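## Task

Press every drive blank marked with a green sticker fully home so it bottoms out and latches, leaving all other blanks untouched; the rack is free-standing, must not tilt beyond a slight amount (tipping fails the task), and must finish in its original spot.

## Robot and tools

Robot: two arms, left_arm and right_arm, each with a two-finger gripper and a wrist camera. A fixed two-camera stand sits behind them. Cameras: cam_low, cam_left_wrist, cam_right_wrist, each 896x504.

Frame: everything is given in the scene frame. Its origin is at table-top height, halfway between the nominal arm bases; +x points out over the table, +z up, and left_arm sits on the +y side (this is not the same as image left). Calibrated bases: left_arm at (-0.015, +0.310, 0) m, right_arm at (+0.044, -0.266, 0) m. end_effector_position is the point between the finger pads, roughly 1 cm back from the tips; fingers point along the gripper's +z and open along its y. Reported poses can be a few centimetres off, more at long reach.

execute_actions(actions, cameras): actions is a list of actions; each action is a table of up to 15 rows, one row per 1/30 s step, and a short table repeats its final row to fill 15 steps. Every row has 14 numbers in [-1, 1]: left_arm dx, dy, dz, rx, ry, rz, opening, then the same seven for right_arm. The six pose numbers are offsets, along scene axes, from that arm's Hand target as it was when the action began (not from the previous row); 1.0 equals 0.6 m or 180 degrees, and rx, ry, rz form one rotation vector turning about the Hand target's position. Because each new action starts from the updated Hand target, sending the same offset twice moves twice. Opening is absolute: +1 fully open (0.094 m), -1 closed. Sending all six pose zeros re-requests the current Hand target. Images return only if actions is empty or cameras names them.

move(target, speed, blend, opening_speed, grip_force, blocking, cameras): drives both grippers in straight lines. target is one 14-number row or a list of up to 15 rows, laid out as above; every row is an offset from the Hand targets at the move's start, not from the previous row. speed is path top speed in m/s (0.002 to 2.9, default 0.25; rotation up to twice that in rad/s), one value or one per target. blend is corner rounding in metres for a list (0 means stop at each). opening_speed is finger rate per second on the -1..+1 scale, at least 0.2. grip_force is per-pad force in newtons, 10 to 50, one value or one per arm; it persists. blocking=false returns after about 0.5 s while the move continues. A move is capped at 10 s. Paths do not avoid obstacles or the other arm.

wait(seconds 0 to 10, cameras) lets time run holding the last commands. stop(cameras) brakes a running move. zoom_image(camera, region=[x0, y0, x1, y1] in image pixels, at most 504 by 504) enlarges part of the latest image of cam_low, cam_left_wrist or cam_right_wrist. read_manual(section) only returns licence text. finished_scene(scene 1 to 3) ends the current scene irreversibly; the scene must already be solved and stay so.

Results: each arm's end_effector_position (m) and end_effector_quat_wxyz; Hand target (the last commanded pose after clipping, the base for the next offsets); Tool commands; grip_measured (opening on the -1..+1 scale, reads slightly wide when empty); grip_effort_nm (motor effort average, negative closing, not a pad force); Joint positions, velocities (may be omitted when within noise) and torques (include gravity and offsets, so not a clean contact signal). A move adds a move: line saying how it ended, e.g. done (within 10 mm and 2 degrees), off_target, moving, held or fault, plus limits such as paced (pose clipped) or held (steps withheld). MOTOR HOT appears at 75 °C; OVER-TEMPERATURE FAULT at 90 °C folds that arm away for the rest of the scene.

Behaviour to expect: the controller limits each step's orientation change to 40 degrees from the measured one. Grippers often stop a few centimetres short in free air because of friction and weight; a following command, even zeros, asks again, and you can add the remaining gap as an offset. An arm blocked by something keeps pushing until you command it back past its current position.

What to avoid: the rack is loose, so push blanks gently and slowly, straight along their slot, stopping at the latch rather than driving far past contact; a fast approach or a target deep beyond contact pushes harder and can shove or tip the rack. Do not touch unmarked blanks. Keep the two arms, their grippers and wrist cameras apart; contact or one gripper closing on the other counts as a press and can fail the scene. Avoid sweeping a gripper close to its own arm's base. Do not hold the arm stretched or pressing into unreachable poses for long, since motors overheat. Nothing may fall or be left off the table, and avoid loading the camera cables.

Each tool is called after "Call:" in YAML: its name, and indented under it one key for each argument.

## Session

Call:
execute_actions:
  actions: []

Scene clock: 0.00 s.
left_arm: end_effector_position=(+0.2292, +0.1235, +0.2491) grip_measured=+1.000 grip_effort_nm=n/a end_effector_quat_wxyz=(+0.500, -0.005, +0.803, -0.324) | right_arm: end_effector_position=(+0.2957, -0.2018, +0.2805) grip_measured=+1.000 grip_effort_nm=n/a end_effector_quat_wxyz=(+0.551, +0.255, +0.776, +0.170)
Joint positions: left_arm=[-0.743 0.705 0.595 -0.191 -0.189 -0.64 0.094] | right_arm=[0.681 0.638 0.781 -0.574 0.645 0.888 0.094]
Joint velocities: within noise
Joint torques (N m): no reading
Heat: left arm: 23 °C; right arm: 25 °C.
Hand target: left_arm +0.2297, +0.1246, +0.2569; +0.509, -0.006, +0.797, -0.325 | right_arm +0.2944, -0.2046, +0.2817; +0.554, +0.255, +0.775, +0.165
Tool commands: left_gripper/opening=+1.0 right_gripper/opening=+1.0

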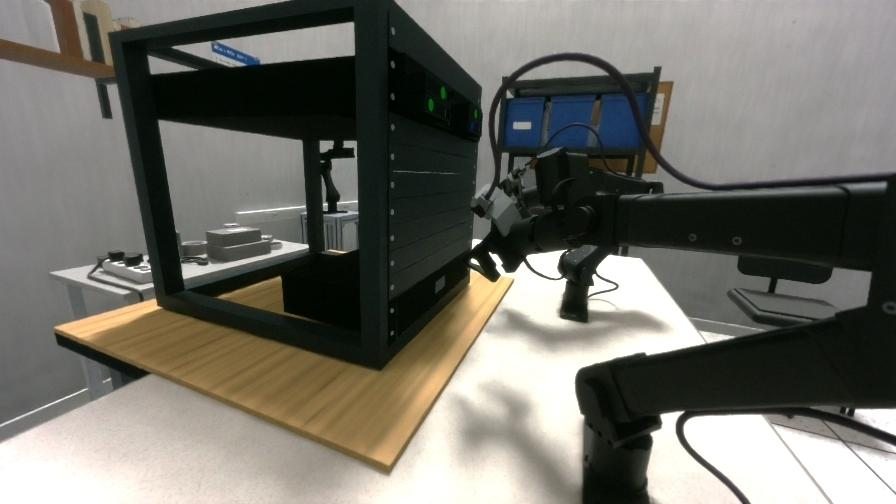

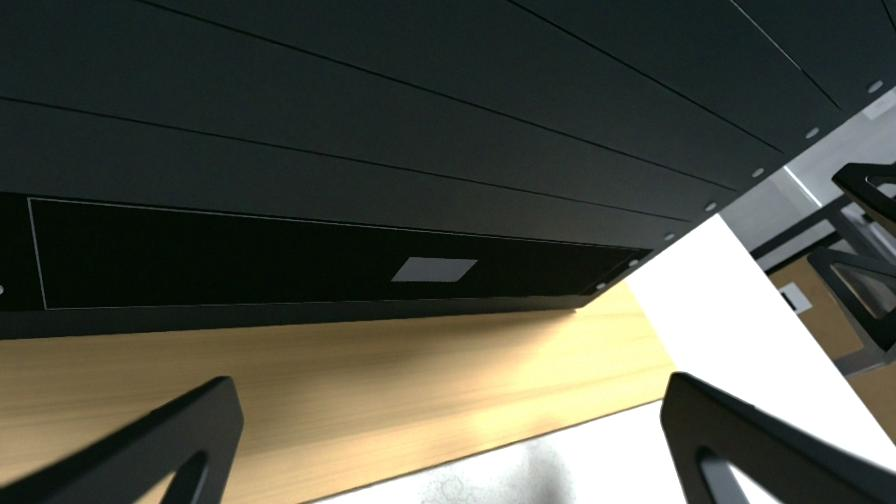

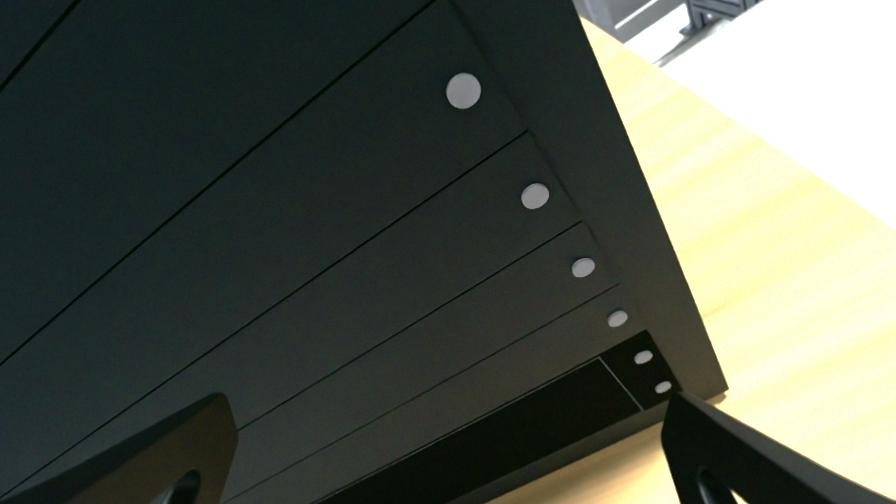

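Call:
zoom_image:
  camera: "cam_low"
  region: [370, 20, 500, 150]

Scaled by 3.877 from the camera's 896x504 image, which has a finer 1280x720 frame.

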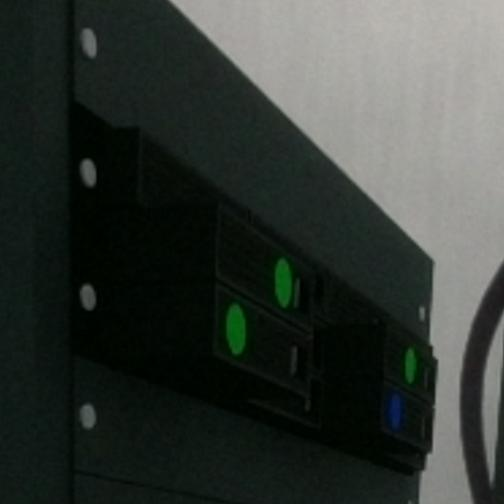

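Call:
move:
  target: [-0.05,0.042,0.438,0.153,-0.133,0.148,-1,0,0,0,0,0,0,1]
  cameras: ["all"]

Scene clock: 6.97 s.
left_arm: end_effector_position=(+0.2007, +0.1462, +0.5137) grip_measured=-0.997 grip_effort_nm=-0.16 end_effector_quat_wxyz=(+0.702, +0.019, +0.712, +0.009) | right_arm: end_effector_position=(+0.2957, -0.2018, +0.2805) grip_measured=+1.000 grip_effort_nm=-0.01 end_effector_quat_wxyz=(+0.551, +0.255, +0.776, +0.170)
Joint positions: left_arm=[-1.337 1.117 1.589 -0.537 -1.346 -0.023 0] | right_arm=[0.681 0.638 0.781 -0.574 0.645 0.888 0.094]
Joint torques (N m): left_arm=[-0.49 -1.66 4.96 1.75 -0.27 0.04] | right_arm=[0.01 0.05 6.42 1.86 0.16 -0.07]
Heat: left arm: 23 °C; right arm: 26 °C.
Hand target: left_arm +0.1998, +0.1499, +0.5198; +0.707, -0.001, +0.707, +0.000 | right_arm +0.2944, -0.2046, +0.2817; +0.554, +0.255, +0.775, +0.165
Off the commanded pose: left_arm 0.007 m, 3 deg | right_arm 0.003 m, 1 deg.
move: off_target (left_arm)
camera_calibration:
cam_left_wrist: T_world_to_cam=[[-0.0237691, -0.998422, -0.0508723, 0.176199], [-0.448463, 0.0561281, -0.892037, 0.573972], [0.893485, 0.00161147, -0.44909, 0.140934], [0, 0, 0, 1]] pos_world=[0.135671, 0.143478, 0.58426]

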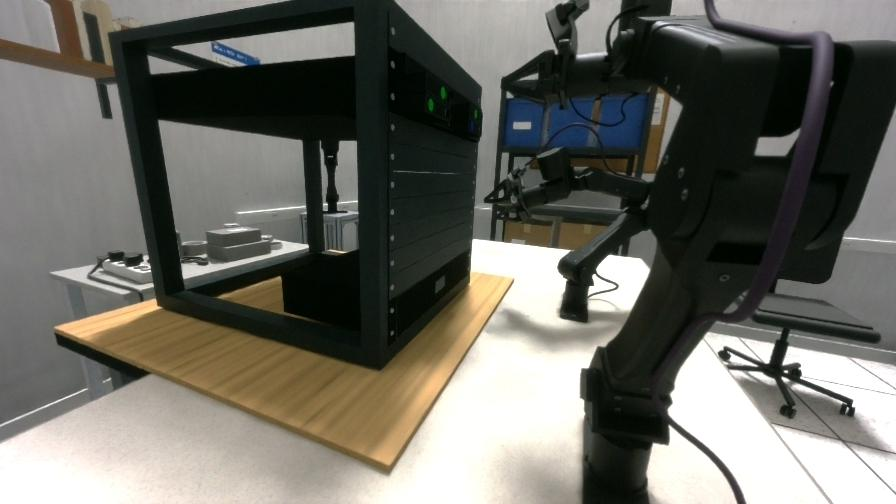

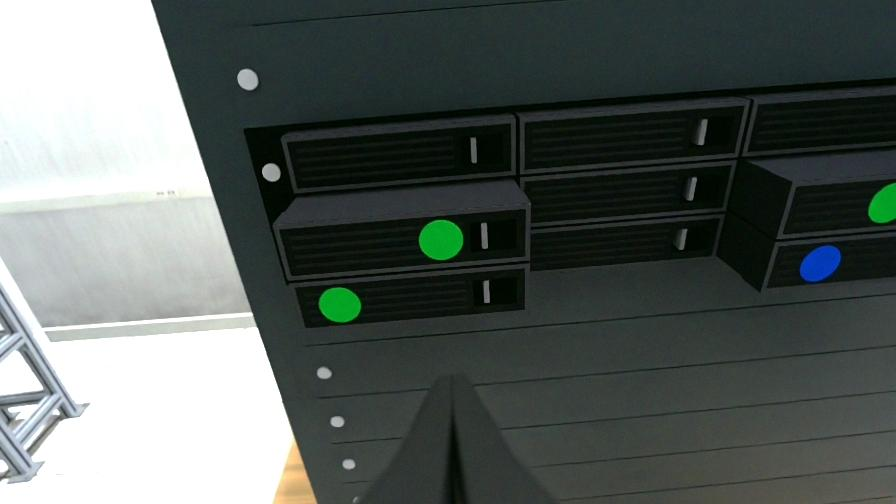

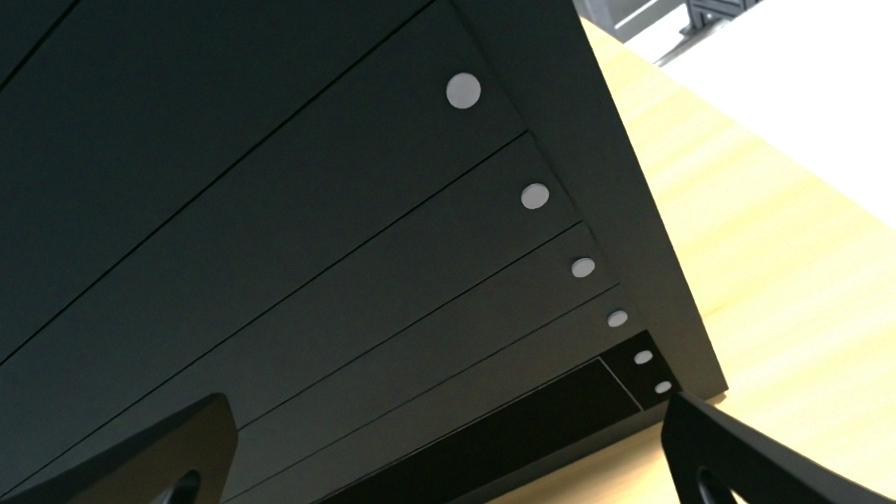

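Call:
move:
  target:
    - [0,0,0,0,0,0,-1,-0.1,0,0,0,0,0,-1]
    - [0,0,0,0,0,0,-1,-0.157,0.174,0.397,-0.193,-0.101,0.041,-1]
  blend: 0.02
  cameras: ["cam_low","cam_right_wrist"]

Call:
zoom_image:
  camera: "cam_low"
  region: [370, 20, 500, 150]

Scene clock: 11.13 s.
left_arm: end_effector_position=(+0.2007, +0.1462, +0.5137) grip_measured=-0.997 grip_effort_nm=-0.16 end_effector_quat_wxyz=(+0.702, +0.019, +0.712, +0.010) | right_arm: end_effector_position=(+0.2009, -0.0937, +0.5140) grip_measured=-0.997 grip_effort_nm=-0.18 end_effector_quat_wxyz=(+0.697, -0.047, +0.712, +0.062)
Joint positions: left_arm=[-1.337 1.117 1.589 -0.537 -1.346 -0.021 0] | right_arm=[1.716 1.281 1.95 -1.525 1.545 0.88 0]
Joint torques (N m): left_arm=[-0.54 -1.7 4.96 1.73 -0.27 0.04] | right_arm=[0.36 -2.02 5.05 0.74 0.71 -0.1]
Heat: left arm: 24 °C; right arm: 27 °C.
Hand target: left_arm +0.1998, +0.1499, +0.5198; +0.707, -0.001, +0.707, +0.000 | right_arm +0.2002, -0.1002, +0.5199; +0.706, +0.000, +0.708, -0.001
Off the commanded pose: left_arm 0.007 m, 3 deg | right_arm 0.009 m, 9 deg.
joint sent to its limit (right arm) — joint 5 (wrist yaw), upper limit. The joint targets are off in orientation, not in position.
move: off_target (left_arm, right_arm)
camera_calibration:
cam_right_wrist: T_world_to_cam=[[0.168264, -0.98476, -0.0439983, -0.104317], [-0.447356, -0.0365129, -0.89361, 0.583741], [0.878385, 0.170045, -0.446682, 0.15969], [0, 0, 0, 1]] pos_world=[0.138424, -0.108568, 0.588377]
Images, in order (width x height): cam_low 896x504, cam_right_wrist 896x504.

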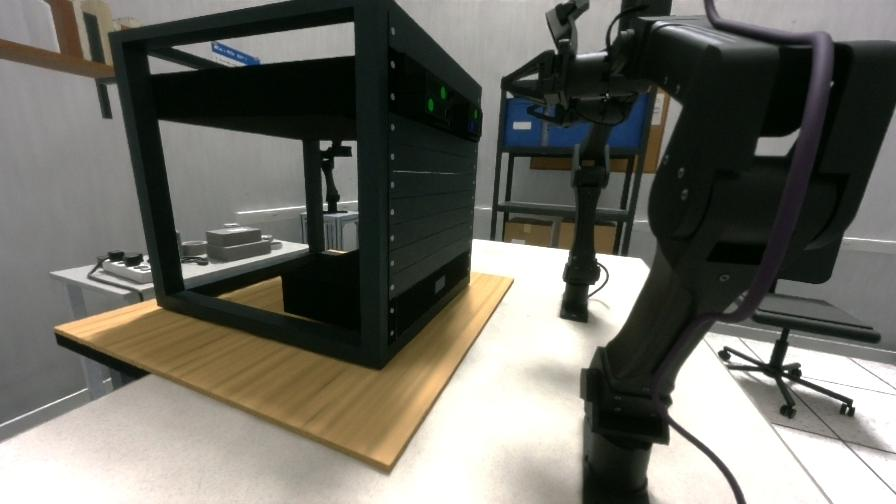

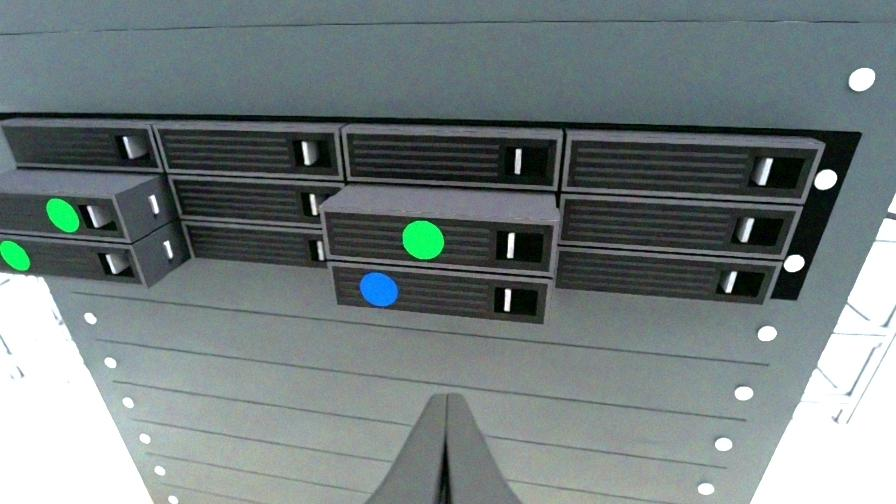

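Scaled by 3.877 from the camera's 896x504 image, which has a finer 1280x720 frame.

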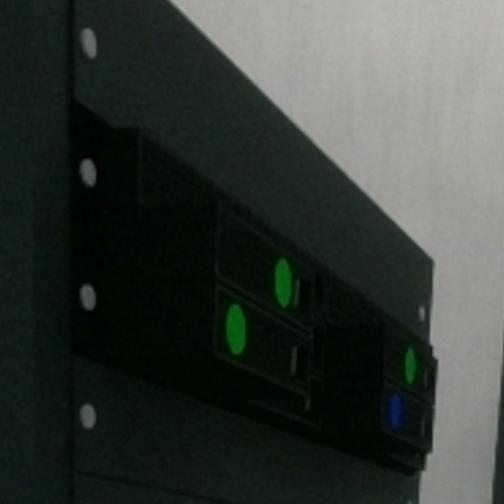

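Call:
move:
  target: [0,0,0,0,0,0,-1,0.13,0.047,-0.012,-0.497,0.0654,0.0654,-1]
  cameras: ["all"]

Scene clock: 19.97 s.
left_arm: end_effector_position=(+0.2007, +0.1462, +0.5137) grip_measured=-0.997 grip_effort_nm=-0.16 end_effector_quat_wxyz=(+0.702, +0.019, +0.712, +0.010) | right_arm: end_effector_position=(+0.2785, -0.0556, +0.5240) grip_measured=-0.997 grip_effort_nm=-0.18 end_effector_quat_wxyz=(+0.567, -0.363, +0.691, -0.263)
Joint positions: left_arm=[-1.337 1.117 1.589 -0.537 -1.346 -0.021 0] | right_arm=[1.288 1.601 2.421 -1.41 1.168 -0.366 0]
Joint torques (N m): left_arm=[-0.5 -1.68 4.97 1.74 -0.27 0.06] | right_arm=[-0.98 -4.27 4.9 0.11 0.54 -4.74]
Heat: left arm: 25 °C; right arm: 27 °C.
Hand target: left_arm +0.1998, +0.1499, +0.5198; +0.707, -0.001, +0.707, +0.000 | right_arm +0.2782, -0.0719, +0.5126; +0.430, -0.561, +0.561, -0.432
Off the commanded pose: left_arm 0.007 m, 3 deg | right_arm 0.020 m, 37 deg.
move: off_target (left_arm, right_arm)
camera_calibration:
cam_left_wrist: T_world_to_cam=[[-0.0238634, -0.998341, -0.0523927, 0.17699], [-0.448464, 0.0575288, -0.891948, 0.573722], [0.893482, 0.00221128, -0.449093, 0.140849], [0, 0, 0, 1]] pos_world=[0.135671, 0.143379, 0.584258]
cam_right_wrist: T_world_to_cam=[[0.216749, -0.613063, 0.759719, -0.493328], [-0.505359, -0.736294, -0.449981, 0.373507], [0.835244, -0.286398, -0.469408, 0.0881057], [0, 0, 0, 1]] pos_world=[0.222094, -0.00219703, 0.584219]

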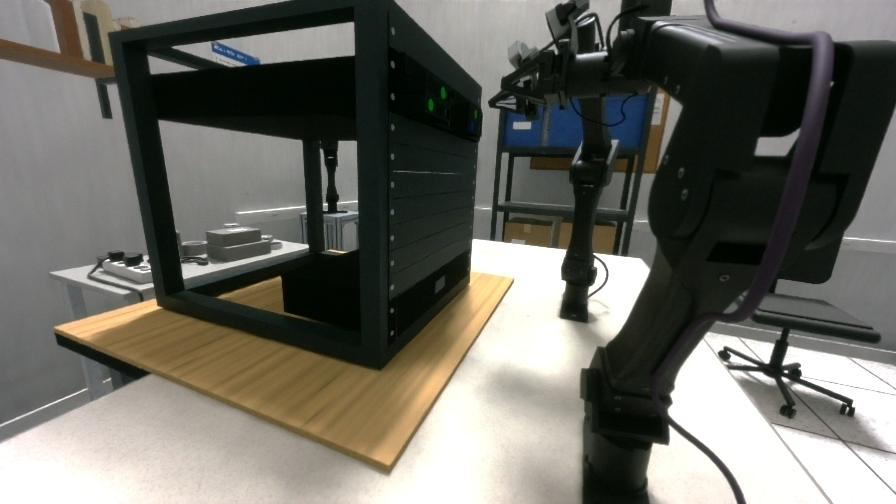

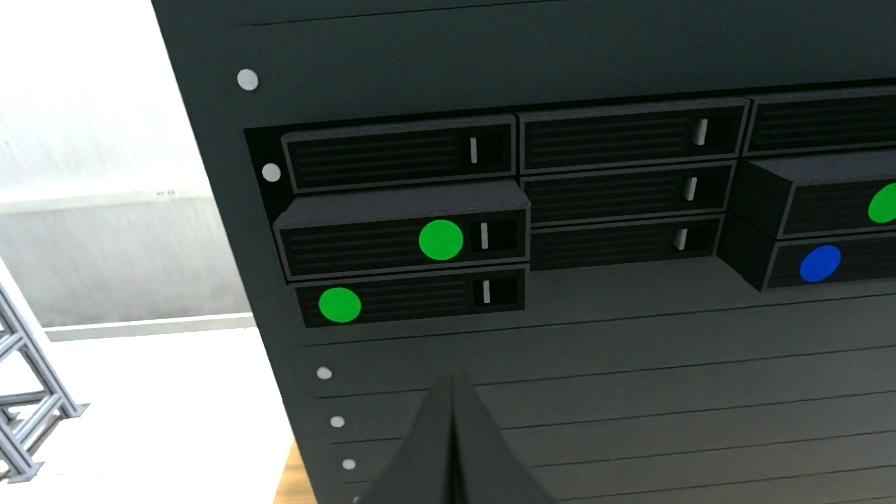

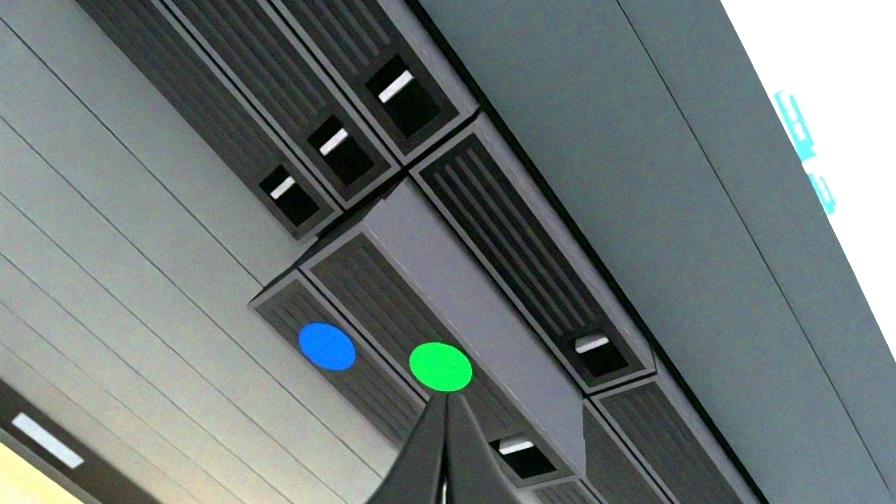

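Call:
move:
  target: [0,0,0,0,0,0,-1,0,0,0,0.25,0,0,-1]
  cameras: ["cam_low"]

Call:
zoom_image:
  camera: "cam_low"
  region: [470, 0, 690, 220]

Scene clock: 26.97 s.
left_arm: end_effector_position=(+0.2007, +0.1462, +0.5137) grip_measured=-0.997 grip_effort_nm=-0.16 end_effector_quat_wxyz=(+0.702, +0.019, +0.712, +0.010) | right_arm: end_effector_position=(+0.2769, -0.0687, +0.5091) grip_measured=-0.997 grip_effort_nm=-0.18 end_effector_quat_wxyz=(+0.606, -0.356, +0.687, -0.183)
Joint positions: left_arm=[-1.337 1.117 1.589 -0.537 -1.346 -0.021 0] | right_arm=[1.225 1.31 1.967 -1.033 0.999 -0.45 0]
Joint torques (N m): left_arm=[-0.51 -1.66 4.93 1.74 -0.26 0.05] | right_arm=[-0.94 -4.26 3.56 2.15 0.09 -0.26]
Heat: left arm: 26 °C; right arm: 29 °C.
Hand target: left_arm +0.1998, +0.1499, +0.5198; +0.707, -0.001, +0.707, +0.000 | right_arm +0.2782, -0.0720, +0.5127; +0.612, -0.353, +0.683, -0.184
Off the commanded pose: left_arm 0.007 m, 3 deg | right_arm 0.005 m, 1 deg.
move: off_target (left_arm)
Images, in order (width x height): cam_low 896x504.

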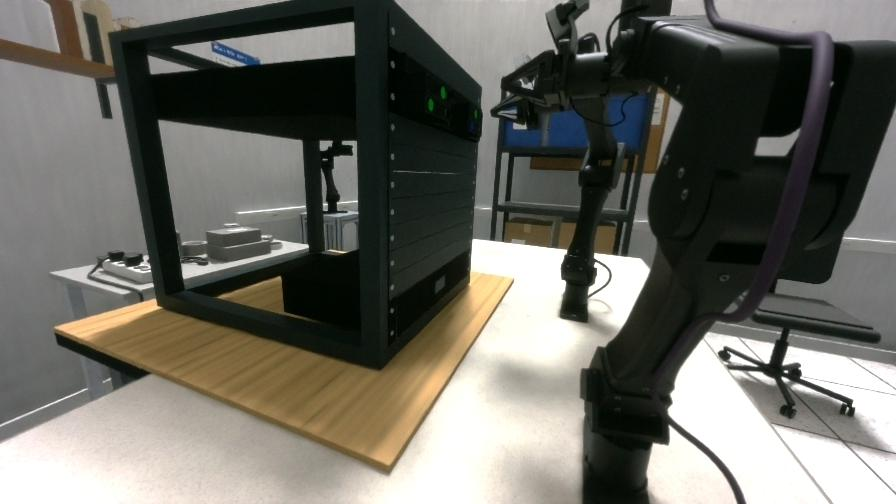

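Scaled by 2.291 from the camera's 896x504 image, which has a finer 1280x720 frame.

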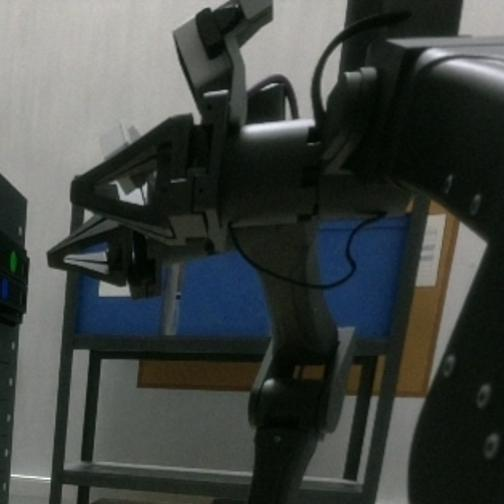

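Call:
move:
  target: [0,0,0,0,0,0,-1,0.01,-0.004,-0.002,0,0.025,-0.059,-1]
  cameras: ["all"]

Call:
zoom_image:
  camera: "cam_low"
  region: [400, 40, 560, 160]

Scene clock: 31.90 s.
left_arm: end_effector_position=(+0.2007, +0.1462, +0.5137) grip_measured=-0.997 grip_effort_nm=-0.16 end_effector_quat_wxyz=(+0.702, +0.019, +0.712, +0.010) | right_arm: end_effector_position=(+0.2859, -0.0699, +0.5124) grip_measured=-0.997 grip_effort_nm=-0.18 end_effector_quat_wxyz=(+0.572, -0.296, +0.736, -0.210)
Joint positions: left_arm=[-1.337 1.117 1.589 -0.537 -1.346 -0.021 0] | right_arm=[1.23 1.56 2.36 -1.424 1.114 -0.159 0]
Joint torques (N m): left_arm=[-0.47 -1.69 4.96 1.74 -0.27 0.04] | right_arm=[0.84 -3.92 5.04 1.05 0.52 0.09]
Heat: left arm: 26 °C; right arm: 28 °C.
Hand target: left_arm +0.1998, +0.1499, +0.5198; +0.707, -0.001, +0.707, +0.000 | right_arm +0.2842, -0.0744, +0.5115; +0.565, -0.295, +0.737, -0.226
Off the commanded pose: left_arm 0.007 m, 3 deg | right_arm 0.005 m, 2 deg.
move: off_target (left_arm)
camera_calibration:
cam_left_wrist: T_world_to_cam=[[-0.0238634, -0.998341, -0.0523927, 0.17699], [-0.448464, 0.0575288, -0.891948, 0.573722], [0.893482, 0.00221128, -0.449093, 0.140849], [0, 0, 0, 1]] pos_world=[0.135671, 0.143379, 0.584258]
cam_right_wrist: T_world_to_cam=[[0.206909, -0.750334, 0.627844, -0.434122], [-0.572138, -0.613359, -0.544471, 0.437566], [0.793629, -0.246557, -0.556204, 0.131558], [0, 0, 0, 1]] pos_world=[0.235764, -0.024915, 0.583976]

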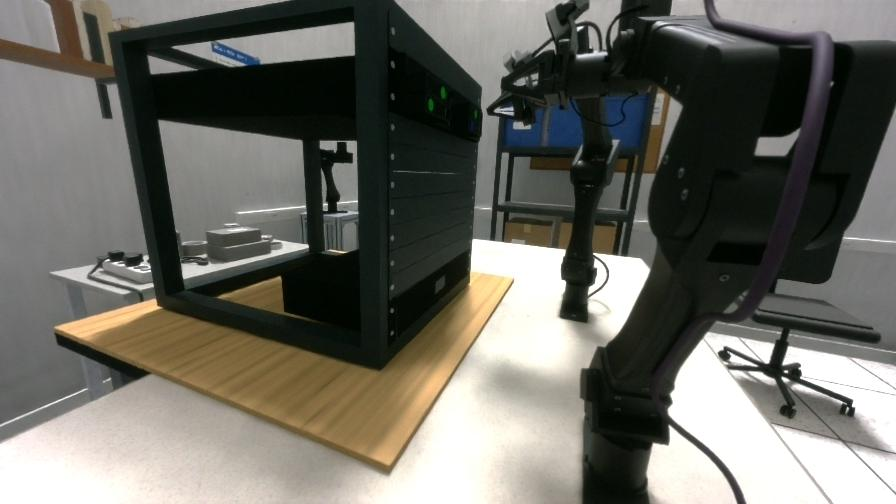

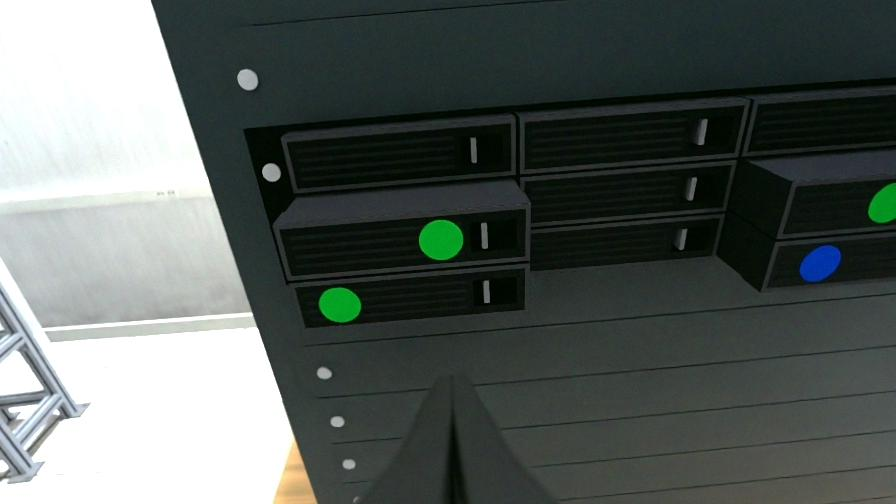

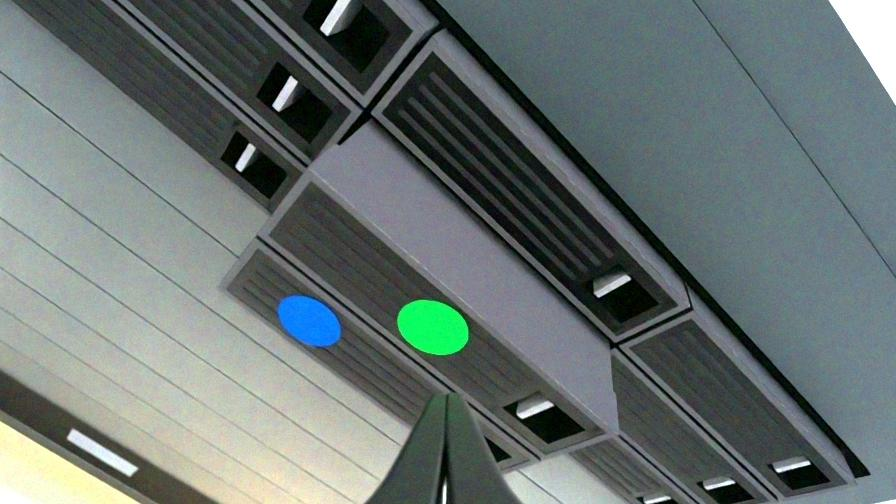

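Scaled by 3.150 from the camera's 896x504 image, which has a finer 1280x720 frame.

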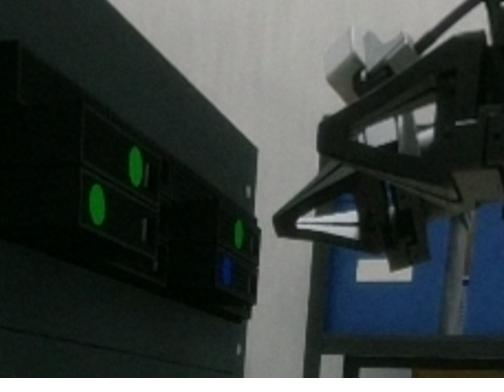

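Call:
move:
  target:
    - [0,0,0,0,0,0,-1,0.025,-0.004,-0.006,0,0,0,-1]
    - [0,0,0,0,0,0,-1,0.10,-0.004,-0.006,0,0,0,-1]
  blend: 0.003
  speed: [0.08,0.05]
  cameras: ["cam_low","cam_right_wrist"]

Scene clock: 36.20 s.
left_arm: end_effector_position=(+0.2007, +0.1462, +0.5137) grip_measured=-0.997 grip_effort_nm=-0.16 end_effector_quat_wxyz=(+0.702, +0.019, +0.712, +0.010) | right_arm: end_effector_position=(+0.3410, -0.0780, +0.5024) grip_measured=-0.997 grip_effort_nm=-0.18 end_effector_quat_wxyz=(+0.550, -0.308, +0.739, -0.239)
Joint positions: left_arm=[-1.337 1.117 1.589 -0.537 -1.346 -0.021 0] | right_arm=[0.995 1.559 2.26 -1.199 0.942 -0.39 0]
Joint torques (N m): left_arm=[-0.49 -1.72 4.92 1.74 -0.26 0.05] | right_arm=[-1.07 -6.17 3.25 2.39 0.02 -0.11]
Heat: left arm: 26 °C; right arm: 28 °C.
Hand target: left_arm +0.1998, +0.1499, +0.5198; +0.707, -0.001, +0.707, +0.000 | right_arm +0.3442, -0.0767, +0.5079; +0.565, -0.295, +0.736, -0.226
Off the commanded pose: left_arm 0.007 m, 3 deg | right_arm 0.006 m, 3 deg.
move: off_target (left_arm, right_arm)
camera_calibration:
cam_right_wrist: T_world_to_cam=[[0.202189, -0.711392, 0.673083, -0.463462], [-0.600412, -0.633009, -0.488678, 0.438797], [0.773709, -0.305322, -0.555115, 0.0819018], [0, 0, 0, 1]] pos_world=[0.293798, -0.0269344, 0.571844]
Images, in order (width x height): cam_low 896x504, cam_right_wrist 896x504.

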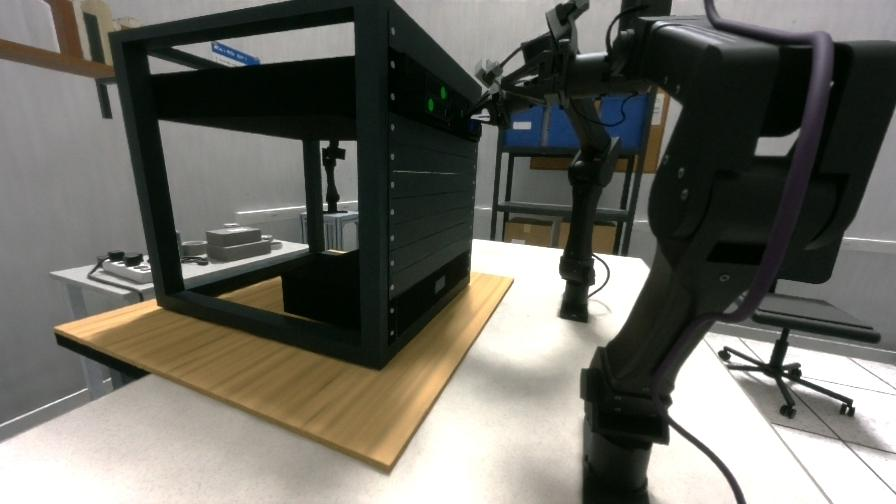

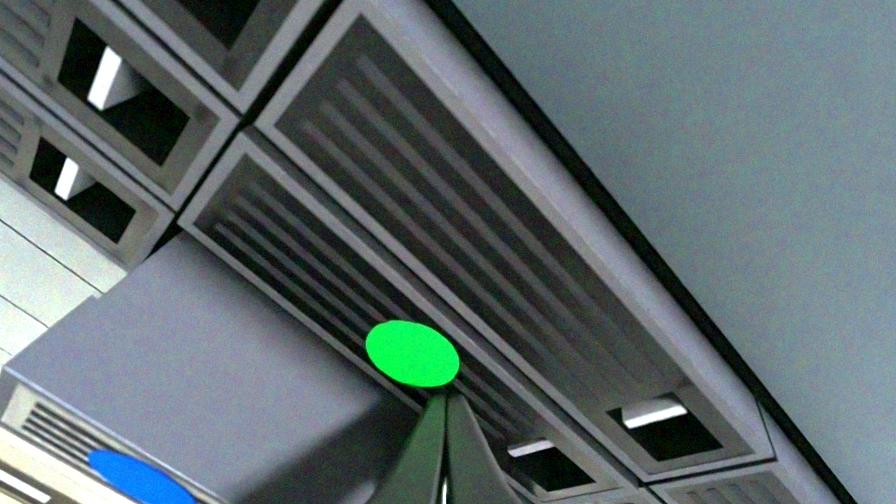

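Call:
move:
  target: [0,0,0,0,0,0,-1,0.025,0.004,0.004,0,0,0,-1]
  speed: 0.05
  cameras: ["cam_right_wrist"]

Scene clock: 37.97 s.
left_arm: end_effector_position=(+0.2007, +0.1462, +0.5137) grip_measured=-0.997 grip_effort_nm=-0.16 end_effector_quat_wxyz=(+0.702, +0.019, +0.712, +0.010) | right_arm: end_effector_position=(+0.3447, -0.0778, +0.5027) grip_measured=-0.997 grip_effort_nm=-0.18 end_effector_quat_wxyz=(+0.548, -0.321, +0.736, -0.233)
Joint positions: left_arm=[-1.337 1.117 1.589 -0.537 -1.346 -0.021 0] | right_arm=[0.97 1.559 2.268 -1.191 0.895 -0.424 0]
Joint torques (N m): left_arm=[-0.53 -1.63 4.96 1.74 -0.26 0.04] | right_arm=[-3.19 -3.47 4.98 2.66 0.06 -0.1]
Heat: left arm: 26 °C; right arm: 28 °C.
Hand target: left_arm +0.1998, +0.1499, +0.5198; +0.707, -0.001, +0.707, +0.000 | right_arm +0.3593, -0.0744, +0.5103; +0.565, -0.295, +0.737, -0.226
Off the commanded pose: left_arm 0.007 m, 3 deg | right_arm 0.017 m, 4 deg.
move: off_target (left_arm, right_arm)
camera_calibration:
cam_right_wrist: T_world_to_cam=[[0.227735, -0.700664, 0.676171, -0.473707], [-0.588391, -0.652321, -0.47778, 0.430118], [0.775843, -0.289046, -0.560821, 0.0826481], [0, 0, 0, 1]] pos_world=[0.296835, -0.0274461, 0.572159]
Images, in order (width x height): cam_right_wrist 896x504.

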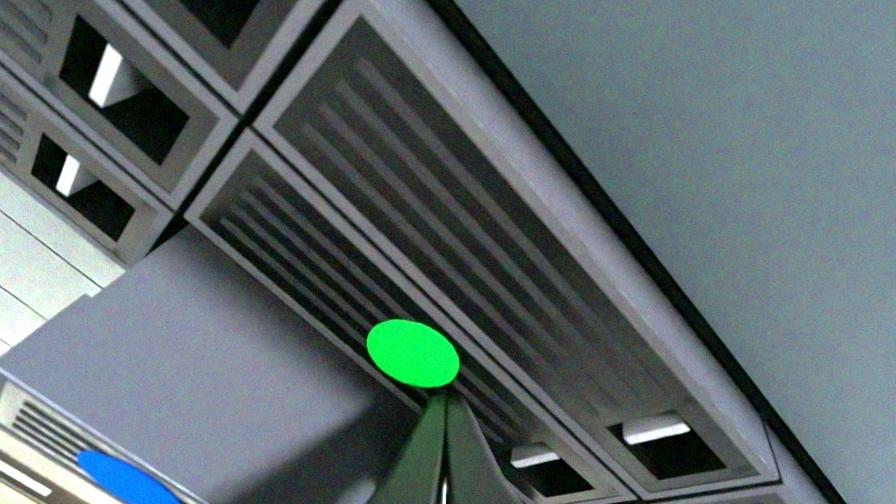

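Call:
move:
  target: [0,0,0,0,0,0,-1,0.025,0.004,0.004,0,0,0,-1]
  speed: 0.05
  cameras: ["cam_low","cam_right_wrist"]

Scene clock: 39.67 s.
left_arm: end_effector_position=(+0.2007, +0.1462, +0.5137) grip_measured=-0.997 grip_effort_nm=-0.15 end_effector_quat_wxyz=(+0.702, +0.019, +0.712, +0.010) | right_arm: end_effector_position=(+0.3458, -0.0779, +0.5046) grip_measured=-0.997 grip_effort_nm=-0.18 end_effector_quat_wxyz=(+0.547, -0.336, +0.735, -0.219)
Joint positions: left_arm=[-1.337 1.117 1.589 -0.537 -1.346 -0.021 0] | right_arm=[0.945 1.562 2.297 -1.205 0.832 -0.45 0]
Joint torques (N m): left_arm=[-0.5 -1.7 4.94 1.73 -0.27 0.06] | right_arm=[-4.77 -1.09 5.08 3.1 0.29 -0.1]
Heat: left arm: 26 °C; right arm: 29 °C.
Hand target: left_arm +0.1998, +0.1499, +0.5198; +0.707, -0.001, +0.707, +0.000 | right_arm +0.3742, -0.0720, +0.5127; +0.565, -0.295, +0.737, -0.226
Off the commanded pose: left_arm 0.007 m, 3 deg | right_arm 0.030 m, 5 deg.
move: off_target (left_arm, right_arm)
camera_calibration:
cam_right_wrist: T_world_to_cam=[[0.264705, -0.692689, 0.670904, -0.484849], [-0.570481, -0.673405, -0.470188, 0.420029], [0.777485, -0.258276, -0.57342, 0.0910228], [0, 0, 0, 1]] pos_world=[0.297192, -0.0294903, 0.574974]
Images, in order (width x height): cam_low 896x504, cam_right_wrist 896x504.

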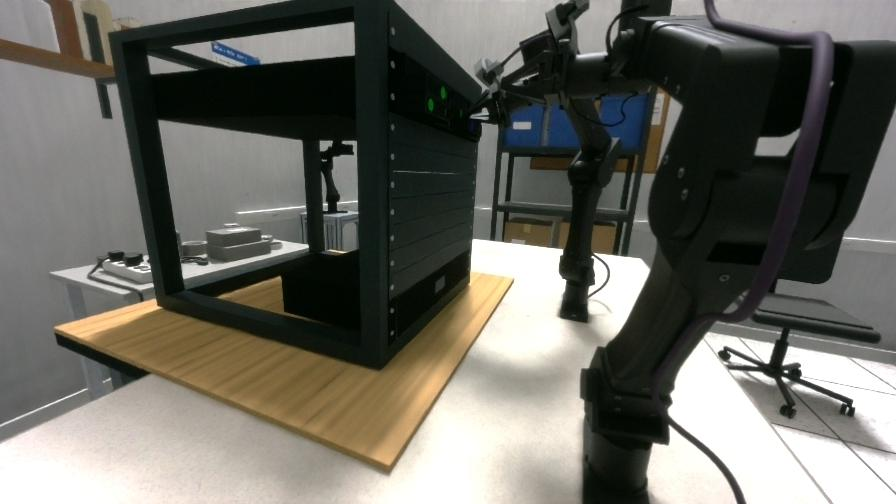

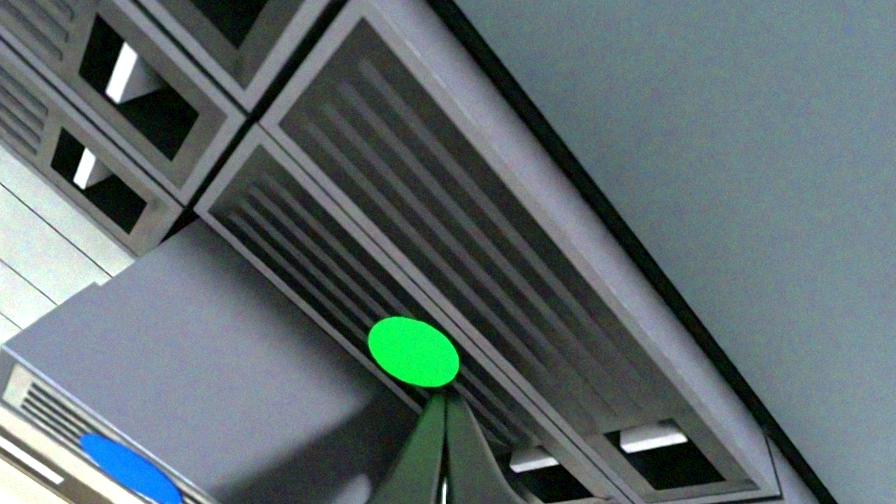

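Call:
move:
  target: [0,0,0,0,0,0,-1,-0.14,0,0,0,0,0,-1]
  speed: 0.15
  cameras: ["cam_left_wrist","cam_right_wrist"]

Scene clock: 42.20 s.
left_arm: end_effector_position=(+0.2007, +0.1462, +0.5137) grip_measured=-0.997 grip_effort_nm=-0.16 end_effector_quat_wxyz=(+0.702, +0.019, +0.712, +0.010) | right_arm: end_effector_position=(+0.2925, -0.0672, +0.5139) grip_measured=-0.997 grip_effort_nm=-0.18 end_effector_quat_wxyz=(+0.572, -0.297, +0.735, -0.211)
Joint positions: left_arm=[-1.337 1.117 1.589 -0.537 -1.346 -0.021 0] | right_arm=[1.204 1.57 2.365 -1.387 1.093 -0.199 0]
Joint torques (N m): left_arm=[-0.5 -1.74 4.93 1.74 -0.25 0.06] | right_arm=[1.07 -4.08 5.11 1.05 0.53 0.15]
Heat: left arm: 27 °C; right arm: 29 °C.
Hand target: left_arm +0.1998, +0.1499, +0.5198; +0.707, -0.001, +0.707, +0.000 | right_arm +0.2902, -0.0720, +0.5127; +0.565, -0.295, +0.737, -0.226
Off the commanded pose: left_arm 0.007 m, 3 deg | right_arm 0.005 m, 2 deg.
move: off_target (left_arm)
camera_calibration:
cam_left_wrist: T_world_to_cam=[[-0.0238634, -0.998341, -0.0523927, 0.17699], [-0.448464, 0.0575288, -0.891948, 0.573722], [0.893482, 0.00221128, -0.449093, 0.140849], [0, 0, 0, 1]] pos_world=[0.135671, 0.143379, 0.584258]
cam_right_wrist: T_world_to_cam=[[0.207604, -0.747616, 0.63085, -0.435971], [-0.570227, -0.616487, -0.542941, 0.442347], [0.794822, -0.247011, -0.554296, 0.126424], [0, 0, 0, 1]] pos_world=[0.242263, -0.0220092, 0.585277]
Images, in order (width x height): cam_left_wrist 896x504, cam_right_wrist 896x504.

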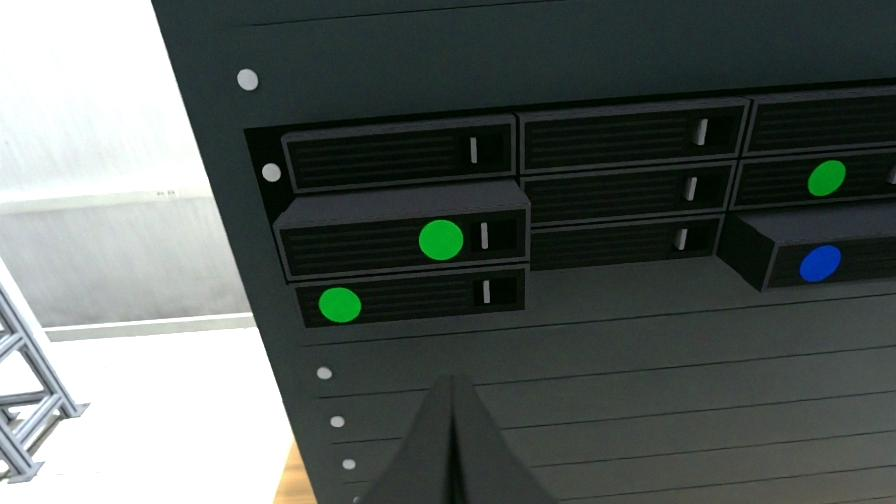

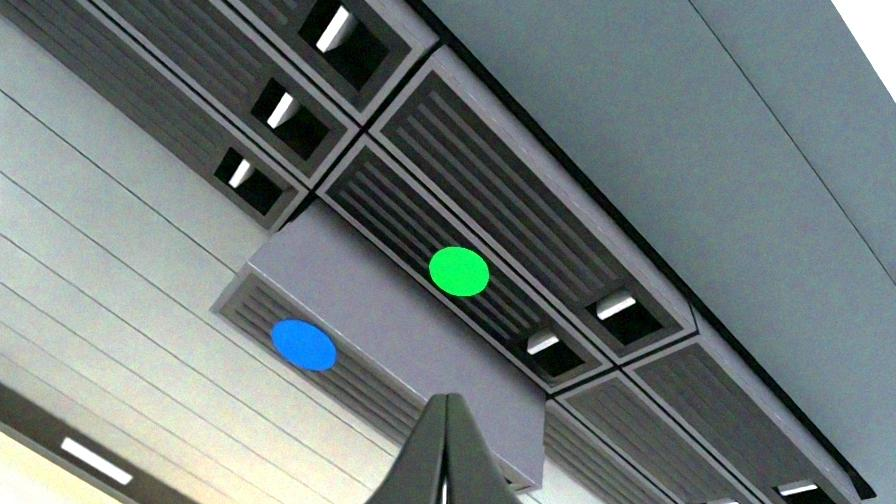

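Call:
move:
  target: [0.138,0.030,-0.020,0,0.0833,0,-1,0,0,0,0,0,0,-1]
  cameras: ["cam_left_wrist"]

Scene clock: 45.60 s.
left_arm: end_effector_position=(+0.2838, +0.1642, +0.5092) grip_measured=-0.997 grip_effort_nm=-0.16 end_effector_quat_wxyz=(+0.616, +0.001, +0.788, -0.002) | right_arm: end_effector_position=(+0.2925, -0.0673, +0.5137) grip_measured=-0.997 grip_effort_nm=-0.18 end_effector_quat_wxyz=(+0.572, -0.298, +0.735, -0.211)
Joint positions: left_arm=[-0.846 1.386 2.061 -1.042 -0.829 -0.278 0] | right_arm=[1.204 1.57 2.365 -1.389 1.093 -0.199 0]
Joint velocities: left_arm=[0.012 -0.017 -0.012 0.022 -0.168 0.037 -0.001] | right_arm=[within noise]
Joint torques (N m): left_arm=[0.64 -2.91 6.05 1.19 -0.11 -0.17] | right_arm=[1.09 -4.03 5.22 1.06 0.53 0.15]
Heat: left arm: 26 °C; right arm: 29 °C.
Hand target: left_arm +0.2826, +0.1678, +0.5077; +0.608, +0.000, +0.794, +0.001 | right_arm +0.2902, -0.0720, +0.5127; +0.565, -0.295, +0.737, -0.226
Off the commanded pose: left_arm 0.004 m, 1 deg | right_arm 0.005 m, 2 deg.
move: done
camera_calibration:
cam_left_wrist: T_world_to_cam=[[-0.0166604, -0.999839, -0.00671087, 0.171617], [-0.641128, 0.0158331, -0.767271, 0.604007], [0.767253, -0.00848054, -0.641288, 0.20007], [0, 0, 0, 1]] pos_world=[0.2366, 0.163723, 0.592891]
Images, in order (width x height): cam_left_wrist 896x504.

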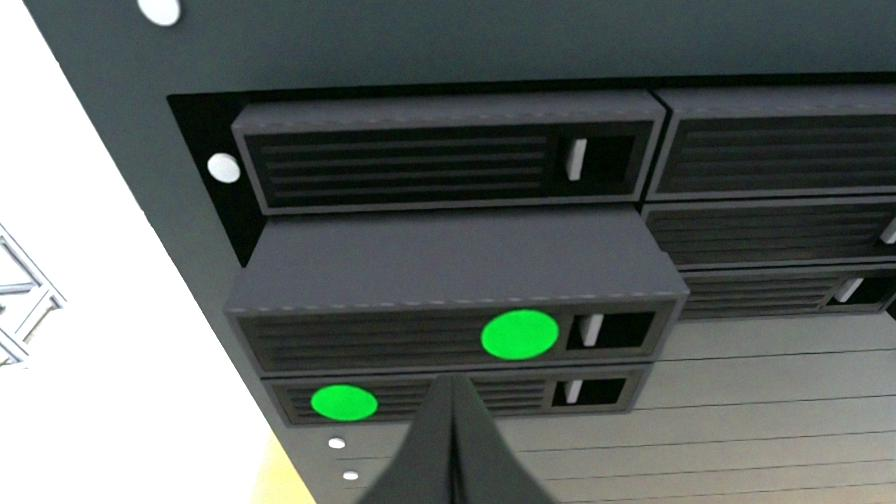

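Call:
move:
  target:
    - [0.025,-0.004,-0.02,0,0,0,-1,0,0,0,0,0,0,-1]
    - [0.125,-0.004,-0.017,0,0,0,-1,0,0,0,0,0,0,-1]
  blend: 0.003
  speed: [0.08,0.05]
  cameras: ["cam_low","cam_left_wrist"]

Scene clock: 48.73 s.
left_arm: end_effector_position=(+0.3367, +0.1696, +0.4805) grip_measured=-0.997 grip_effort_nm=-0.16 end_effector_quat_wxyz=(+0.581, +0.019, +0.814, +0.010) | right_arm: end_effector_position=(+0.2925, -0.0673, +0.5137) grip_measured=-0.997 grip_effort_nm=-0.18 end_effector_quat_wxyz=(+0.572, -0.298, +0.735, -0.211)
Joint positions: left_arm=[-0.637 1.47 2.058 -0.996 -0.613 -0.204 0] | right_arm=[1.204 1.57 2.365 -1.389 1.093 -0.199 0]
Joint torques (N m): left_arm=[2.36 -1.58 6.72 2.69 -0.15 0.08] | right_arm=[1.07 -4.04 5.2 1.06 0.53 0.15]
Heat: left arm: 27 °C; right arm: 29 °C.
Hand target: left_arm +0.3575, +0.1654, +0.4976; +0.609, -0.001, +0.794, +0.000 | right_arm +0.2902, -0.0720, +0.5127; +0.565, -0.295, +0.737, -0.226
Off the commanded pose: left_arm 0.027 m, 5 deg | right_arm 0.005 m, 2 deg.
move: off_target (left_arm)
camera_calibration:
cam_left_wrist: T_world_to_cam=[[-0.0319131, -0.998476, -0.045025, 0.200957], [-0.704159, 0.0544304, -0.707953, 0.602006], [0.709324, 0.00911181, -0.704823, 0.188191], [0, 0, 0, 1]] pos_world=[0.296833, 0.166168, 0.567881]
Images, in order (width x height): cam_low 896x504, cam_left_wrist 896x504.

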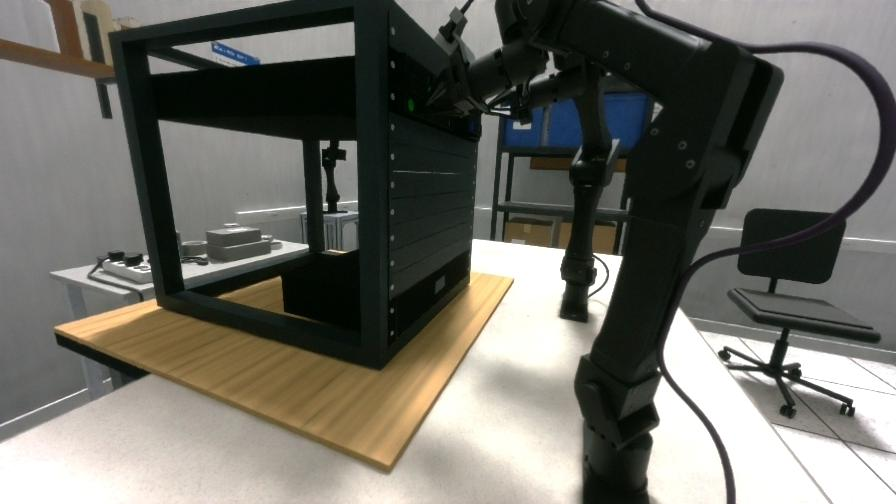

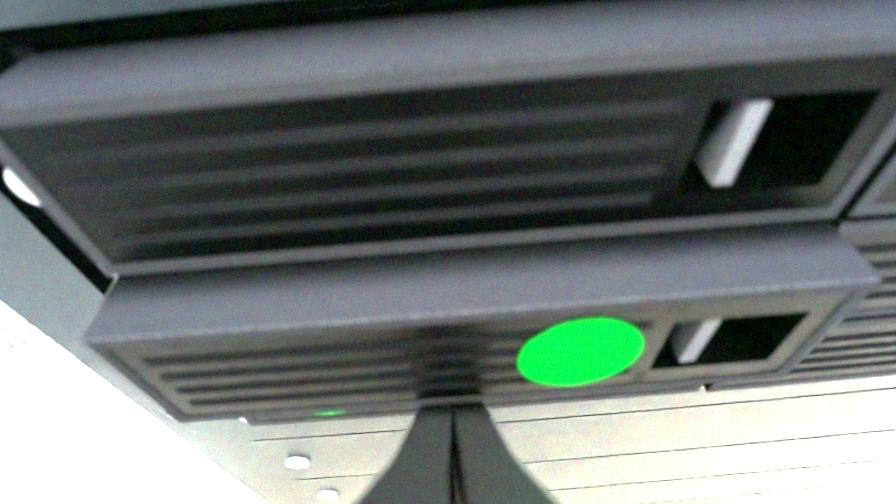

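Call:
move:
  target: [-0.075,-0.002,0.004,0,0,0,-1,0,0,0,0,0,0,-1]
  speed: 0.1
  cameras: ["cam_left_wrist"]

Scene clock: 50.50 s.
left_arm: end_effector_position=(+0.3155, +0.1586, +0.4941) grip_measured=-0.997 grip_effort_nm=-0.16 end_effector_quat_wxyz=(+0.599, +0.016, +0.800, +0.002) | right_arm: end_effector_position=(+0.2925, -0.0673, +0.5137) grip_measured=-0.997 grip_effort_nm=-0.18 end_effector_quat_wxyz=(+0.572, -0.298, +0.735, -0.211)
Joint positions: left_arm=[-0.737 1.442 2.058 -0.996 -0.706 -0.23 0] | right_arm=[1.204 1.57 2.365 -1.389 1.093 -0.199 0]
Joint torques (N m): left_arm=[-0.53 -5.67 3.75 1.81 -0.45 -0.16] | right_arm=[1.07 -4.05 5.2 1.05 0.53 0.15]
Heat: left arm: 28 °C; right arm: 29 °C.
Hand target: left_arm +0.3125, +0.1642, +0.5000; +0.609, -0.001, +0.794, +0.001 | right_arm +0.2902, -0.0720, +0.5127; +0.565, -0.295, +0.737, -0.226
Off the commanded pose: left_arm 0.009 m, 2 deg | right_arm 0.005 m, 2 deg.
move: done
camera_calibration:
cam_left_wrist: T_world_to_cam=[[-0.0357853, -0.998898, -0.0303523, 0.184011], [-0.671438, 0.0465274, -0.739599, 0.603781], [0.740197, -0.00608711, -0.672363, 0.189459], [0, 0, 0, 1]] pos_world=[0.271749, 0.156869, 0.579526]
Images, in order (width x height): cam_left_wrist 896x504.

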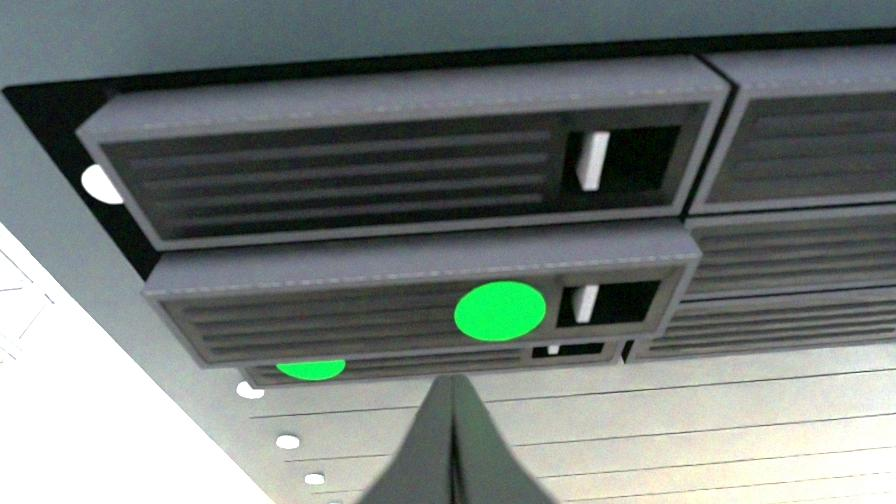

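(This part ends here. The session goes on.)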